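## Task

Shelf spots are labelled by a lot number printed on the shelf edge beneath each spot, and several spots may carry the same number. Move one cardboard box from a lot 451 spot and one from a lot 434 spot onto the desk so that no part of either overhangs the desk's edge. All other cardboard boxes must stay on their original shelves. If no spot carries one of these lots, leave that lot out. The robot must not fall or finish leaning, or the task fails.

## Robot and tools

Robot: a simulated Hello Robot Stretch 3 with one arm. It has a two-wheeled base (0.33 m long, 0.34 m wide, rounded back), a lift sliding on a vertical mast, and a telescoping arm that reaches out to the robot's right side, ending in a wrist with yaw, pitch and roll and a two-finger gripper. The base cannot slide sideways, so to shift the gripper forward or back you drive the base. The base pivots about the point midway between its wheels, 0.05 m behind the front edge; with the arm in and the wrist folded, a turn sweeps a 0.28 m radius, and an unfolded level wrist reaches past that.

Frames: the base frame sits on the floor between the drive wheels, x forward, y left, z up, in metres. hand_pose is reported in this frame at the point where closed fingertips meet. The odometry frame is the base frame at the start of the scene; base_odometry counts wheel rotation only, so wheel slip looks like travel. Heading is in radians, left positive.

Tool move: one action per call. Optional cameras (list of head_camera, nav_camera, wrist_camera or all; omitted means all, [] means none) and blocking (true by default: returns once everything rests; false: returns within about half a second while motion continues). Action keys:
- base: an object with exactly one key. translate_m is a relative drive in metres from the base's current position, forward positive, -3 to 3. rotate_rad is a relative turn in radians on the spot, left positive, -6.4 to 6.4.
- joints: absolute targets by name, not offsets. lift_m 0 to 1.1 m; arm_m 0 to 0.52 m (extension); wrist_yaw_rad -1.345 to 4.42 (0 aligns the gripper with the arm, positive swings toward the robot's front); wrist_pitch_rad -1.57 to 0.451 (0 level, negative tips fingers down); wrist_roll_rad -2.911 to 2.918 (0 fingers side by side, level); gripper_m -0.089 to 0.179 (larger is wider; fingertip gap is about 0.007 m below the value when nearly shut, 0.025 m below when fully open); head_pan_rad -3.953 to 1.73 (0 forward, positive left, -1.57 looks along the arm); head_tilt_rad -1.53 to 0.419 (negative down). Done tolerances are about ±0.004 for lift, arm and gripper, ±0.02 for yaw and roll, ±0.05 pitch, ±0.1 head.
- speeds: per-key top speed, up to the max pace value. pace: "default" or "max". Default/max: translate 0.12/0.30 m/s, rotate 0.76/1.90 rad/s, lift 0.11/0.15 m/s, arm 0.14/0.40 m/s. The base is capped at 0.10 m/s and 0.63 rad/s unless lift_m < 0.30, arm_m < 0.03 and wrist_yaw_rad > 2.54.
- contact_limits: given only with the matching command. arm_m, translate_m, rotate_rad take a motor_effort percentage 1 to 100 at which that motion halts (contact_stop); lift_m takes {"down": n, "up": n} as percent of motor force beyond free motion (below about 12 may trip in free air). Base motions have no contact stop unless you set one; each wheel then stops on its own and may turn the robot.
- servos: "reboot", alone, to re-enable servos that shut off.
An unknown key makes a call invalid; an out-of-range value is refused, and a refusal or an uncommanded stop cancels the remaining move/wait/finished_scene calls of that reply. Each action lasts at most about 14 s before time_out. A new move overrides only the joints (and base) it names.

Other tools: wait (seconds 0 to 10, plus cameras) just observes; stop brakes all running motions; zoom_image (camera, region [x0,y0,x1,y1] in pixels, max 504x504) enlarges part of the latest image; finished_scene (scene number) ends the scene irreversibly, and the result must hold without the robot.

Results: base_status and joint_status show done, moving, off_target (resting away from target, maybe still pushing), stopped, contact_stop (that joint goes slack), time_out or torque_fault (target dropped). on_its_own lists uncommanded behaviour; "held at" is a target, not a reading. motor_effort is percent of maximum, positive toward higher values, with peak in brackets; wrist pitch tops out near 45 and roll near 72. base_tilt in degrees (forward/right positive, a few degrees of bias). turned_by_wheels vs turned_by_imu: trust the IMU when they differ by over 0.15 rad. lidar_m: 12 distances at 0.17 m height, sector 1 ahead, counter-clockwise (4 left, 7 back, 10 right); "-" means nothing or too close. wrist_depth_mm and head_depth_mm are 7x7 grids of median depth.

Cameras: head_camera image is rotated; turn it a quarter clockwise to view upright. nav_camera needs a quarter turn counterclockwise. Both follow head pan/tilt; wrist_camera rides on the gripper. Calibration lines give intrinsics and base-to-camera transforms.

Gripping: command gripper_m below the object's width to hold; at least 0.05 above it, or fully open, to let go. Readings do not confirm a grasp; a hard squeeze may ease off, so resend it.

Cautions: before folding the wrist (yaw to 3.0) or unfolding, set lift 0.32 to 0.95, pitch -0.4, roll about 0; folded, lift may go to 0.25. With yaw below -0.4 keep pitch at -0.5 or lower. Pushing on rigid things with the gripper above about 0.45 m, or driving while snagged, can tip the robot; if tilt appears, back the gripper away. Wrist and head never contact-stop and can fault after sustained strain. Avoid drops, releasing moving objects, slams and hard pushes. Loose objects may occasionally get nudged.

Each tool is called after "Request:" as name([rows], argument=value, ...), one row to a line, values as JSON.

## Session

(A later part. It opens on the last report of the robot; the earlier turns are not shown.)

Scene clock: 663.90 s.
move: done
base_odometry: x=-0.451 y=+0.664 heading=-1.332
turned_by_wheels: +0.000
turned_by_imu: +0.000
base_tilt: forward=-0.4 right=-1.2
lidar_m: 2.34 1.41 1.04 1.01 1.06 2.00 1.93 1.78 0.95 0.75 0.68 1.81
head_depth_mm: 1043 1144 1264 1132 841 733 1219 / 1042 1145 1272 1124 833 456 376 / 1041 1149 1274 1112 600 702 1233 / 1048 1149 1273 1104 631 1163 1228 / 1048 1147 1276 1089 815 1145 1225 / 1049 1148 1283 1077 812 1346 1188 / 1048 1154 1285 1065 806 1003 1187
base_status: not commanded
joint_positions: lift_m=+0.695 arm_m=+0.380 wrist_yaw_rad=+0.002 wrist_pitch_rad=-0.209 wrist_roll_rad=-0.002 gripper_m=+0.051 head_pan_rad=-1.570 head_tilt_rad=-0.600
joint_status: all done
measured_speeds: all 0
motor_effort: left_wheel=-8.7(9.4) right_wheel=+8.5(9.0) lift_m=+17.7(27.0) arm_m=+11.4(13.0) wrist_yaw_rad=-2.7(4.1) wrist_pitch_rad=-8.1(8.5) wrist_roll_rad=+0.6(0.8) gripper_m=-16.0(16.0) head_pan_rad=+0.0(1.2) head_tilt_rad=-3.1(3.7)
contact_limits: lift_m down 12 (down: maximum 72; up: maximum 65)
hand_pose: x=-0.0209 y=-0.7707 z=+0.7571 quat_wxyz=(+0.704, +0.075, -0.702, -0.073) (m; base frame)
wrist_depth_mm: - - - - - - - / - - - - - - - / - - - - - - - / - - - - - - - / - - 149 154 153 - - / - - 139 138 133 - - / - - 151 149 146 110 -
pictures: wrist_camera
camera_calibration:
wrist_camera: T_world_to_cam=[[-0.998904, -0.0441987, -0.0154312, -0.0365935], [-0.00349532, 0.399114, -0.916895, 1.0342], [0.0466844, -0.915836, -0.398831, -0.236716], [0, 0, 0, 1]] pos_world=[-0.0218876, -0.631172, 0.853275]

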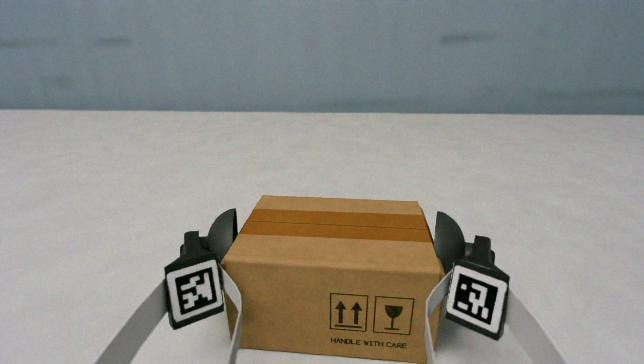

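Request:
move(joints={"lift_m":0.707}, cameras=[])

Request:
move(joints={"gripper_m":0.179}, cameras=[])

Request:
move(joints={"arm_m":0.15}, cameras=["nav_camera","wrist_camera"])

Scene clock: 671.20 s.
move: done
base_odometry: x=-0.451 y=+0.664 heading=-1.332
turned_by_wheels: +0.000
turned_by_imu: +0.000
base_tilt: forward=-0.4 right=-1.0
lidar_m: 2.34 1.42 1.04 1.01 1.05 2.00 1.93 1.78 0.96 0.75 0.68 1.81
head_depth_mm: 1038 1144 1266 1135 843 733 1222 / 1047 1145 1283 1119 834 442 364 / 1044 1149 1273 1113 591 703 1235 / 1043 1146 1274 1100 620 1158 1228 / 1047 1150 1274 1086 815 1139 1215 / 1046 1150 1280 1076 809 1346 1189 / 1051 1143 1282 1067 806 1004 1186
base_status: not commanded
joint_positions: lift_m=+0.707 arm_m=+0.380 wrist_yaw_rad=+0.002 wrist_pitch_rad=-0.253 wrist_roll_rad=-0.002 gripper_m=+0.051 head_pan_rad=-1.570 head_tilt_rad=-0.600
joint_status: all done
measured_speeds: all 0
motor_effort: left_wheel=-8.8(9.2) right_wheel=+7.7(8.6) lift_m=+29.1(31.7) arm_m=+8.1(8.8) wrist_yaw_rad=-2.7(3.6) wrist_pitch_rad=+0.2(8.0) wrist_roll_rad=+0.5(0.9) gripper_m=-16.1(16.1) head_pan_rad=-0.5(1.2) head_tilt_rad=-2.6(3.3)
hand_pose: x=-0.0209 y=-0.7670 z=+0.7582 quat_wxyz=(+0.703, +0.090, -0.700, -0.089) (m; base frame)
wrist_depth_mm: - - - - - - - / - - - - - - - / - - - - - - - / - - - - - - - / - - 149 153 153 - - / - - 139 138 134 - - / - - 153 151 148 - -
pictures: none
No camera images: "cameras" was empty.

Scene clock: 673.03 s.
move: done
base_odometry: x=-0.451 y=+0.664 heading=-1.332
turned_by_wheels: +0.000
turned_by_imu: +0.000
base_tilt: forward=-0.5 right=-1.1
lidar_m: 2.34 1.41 1.04 1.01 1.05 2.00 1.93 1.79 0.95 0.75 0.68 1.81
head_depth_mm: 1040 1144 1268 1135 840 731 1217 / 1041 1144 1265 1118 833 442 364 / 1046 1146 1276 1109 591 703 1229 / 1042 1147 1272 1097 619 1155 1234 / 1046 1144 1278 1088 815 1140 1221 / 1050 1149 1277 1077 808 1350 1190 / 1045 1147 1284 1066 804 1006 1187
base_status: not commanded
joint_positions: lift_m=+0.707 arm_m=+0.380 wrist_yaw_rad=+0.002 wrist_pitch_rad=-0.263 wrist_roll_rad=-0.002 gripper_m=+0.179 head_pan_rad=-1.570 head_tilt_rad=-0.600
joint_status: all done
measured_speeds: all 0
motor_effort: left_wheel=-8.4(9.1) right_wheel=+8.0(8.9) lift_m=+25.2(30.0) arm_m=+7.2(8.4) wrist_yaw_rad=-2.5(3.9) wrist_pitch_rad=+2.0(2.1) wrist_roll_rad=+0.7(0.8) gripper_m=+0.6(84.0) head_pan_rad=-0.4(0.6) head_tilt_rad=-2.4(3.4)
hand_pose: x=-0.0209 y=-0.7661 z=+0.7557 quat_wxyz=(+0.702, +0.094, -0.700, -0.092) (m; base frame)
wrist_depth_mm: - - - - - - - / - - - - - - - / - - - - - - - / - - - 181 - - - / - 142 149 142 148 - - / - 126 144 139 135 - - / - - 154 151 147 - 105
pictures: none
No camera images: "cameras" was empty.

Scene clock: 675.97 s.
move: done
base_odometry: x=-0.451 y=+0.664 heading=-1.332
turned_by_wheels: +0.000
turned_by_imu: +0.000
base_tilt: forward=-0.3 right=-1.0
lidar_m: 2.34 1.41 1.04 1.01 1.05 2.00 1.93 1.78 0.95 0.75 0.68 1.80
head_depth_mm: 1041 1141 1268 1136 838 732 1217 / 1047 1144 1268 1120 834 685 366 / 1042 1150 1274 1108 828 426 399 / 1045 1149 1273 1099 823 501 428 / 1048 1146 1267 1086 819 1148 1222 / 1048 1150 1287 1082 811 1343 1191 / 1049 1148 1278 1071 803 1000 1181
base_status: not commanded
joint_positions: lift_m=+0.707 arm_m=+0.150 wrist_yaw_rad=+0.002 wrist_pitch_rad=-0.264 wrist_roll_rad=-0.002 gripper_m=+0.179 head_pan_rad=-1.570 head_tilt_rad=-0.600
joint_status: all done
measured_speeds: all 0
motor_effort: left_wheel=-8.5(9.4) right_wheel=+7.8(8.8) lift_m=+24.8(25.4) arm_m=-12.7(14.4) wrist_yaw_rad=-1.8(4.2) wrist_pitch_rad=+2.1(2.2) wrist_roll_rad=+0.7(0.9) gripper_m=+0.2(1.1) head_pan_rad=-0.5(0.8) head_tilt_rad=-2.1(3.2)
hand_pose: x=-0.0209 y=-0.5360 z=+0.7556 quat_wxyz=(+0.702, +0.094, -0.700, -0.092) (m; base frame)
wrist_depth_mm: - - - - - - - / - - - - - - - / - - - 348 - - - / - - - - - - - / - 142 - - - - - / - 126 - - - - - / - - - - - - 105
pictures: nav_camera (sideways), wrist_camera
camera_calibration:
nav_camera: T_world_to_cam=[[0.0174095, -0.542652, 0.839777, -1.04973], [-0.999791, -0.0184326, 0.00881582, 0.0448477], [0.0106954, -0.839755, -0.542859, 0.659671], [0, 0, 0, 1]] pos_world=[0.0560582, -0.0148495, 1.23925]
wrist_camera: T_world_to_cam=[[-0.998908, -0.0432298, -0.0177169, -0.0240229], [-0.00359651, 0.449248, -0.8934, 0.948305], [0.0465808, -0.892361, -0.448913, 0.0279358], [0, 0, 0, 1]] pos_world=[-0.0218874, -0.402133, 0.85933]

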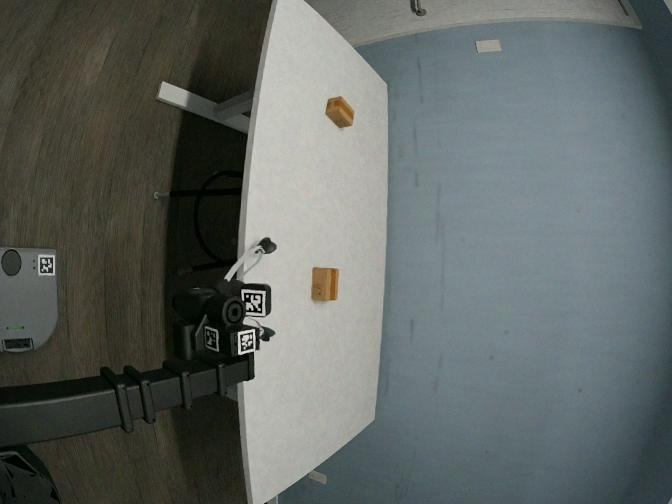

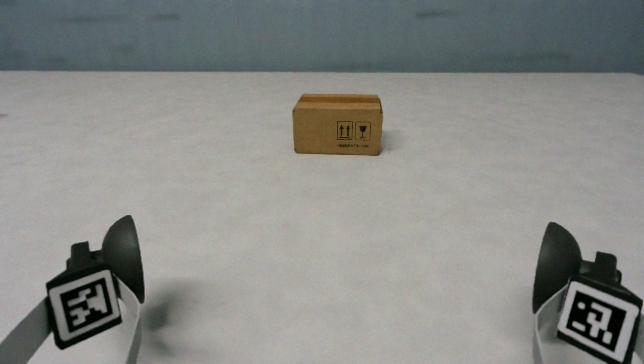

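Request:
finished_scene(scene=2)

The scene is finished: the task was done.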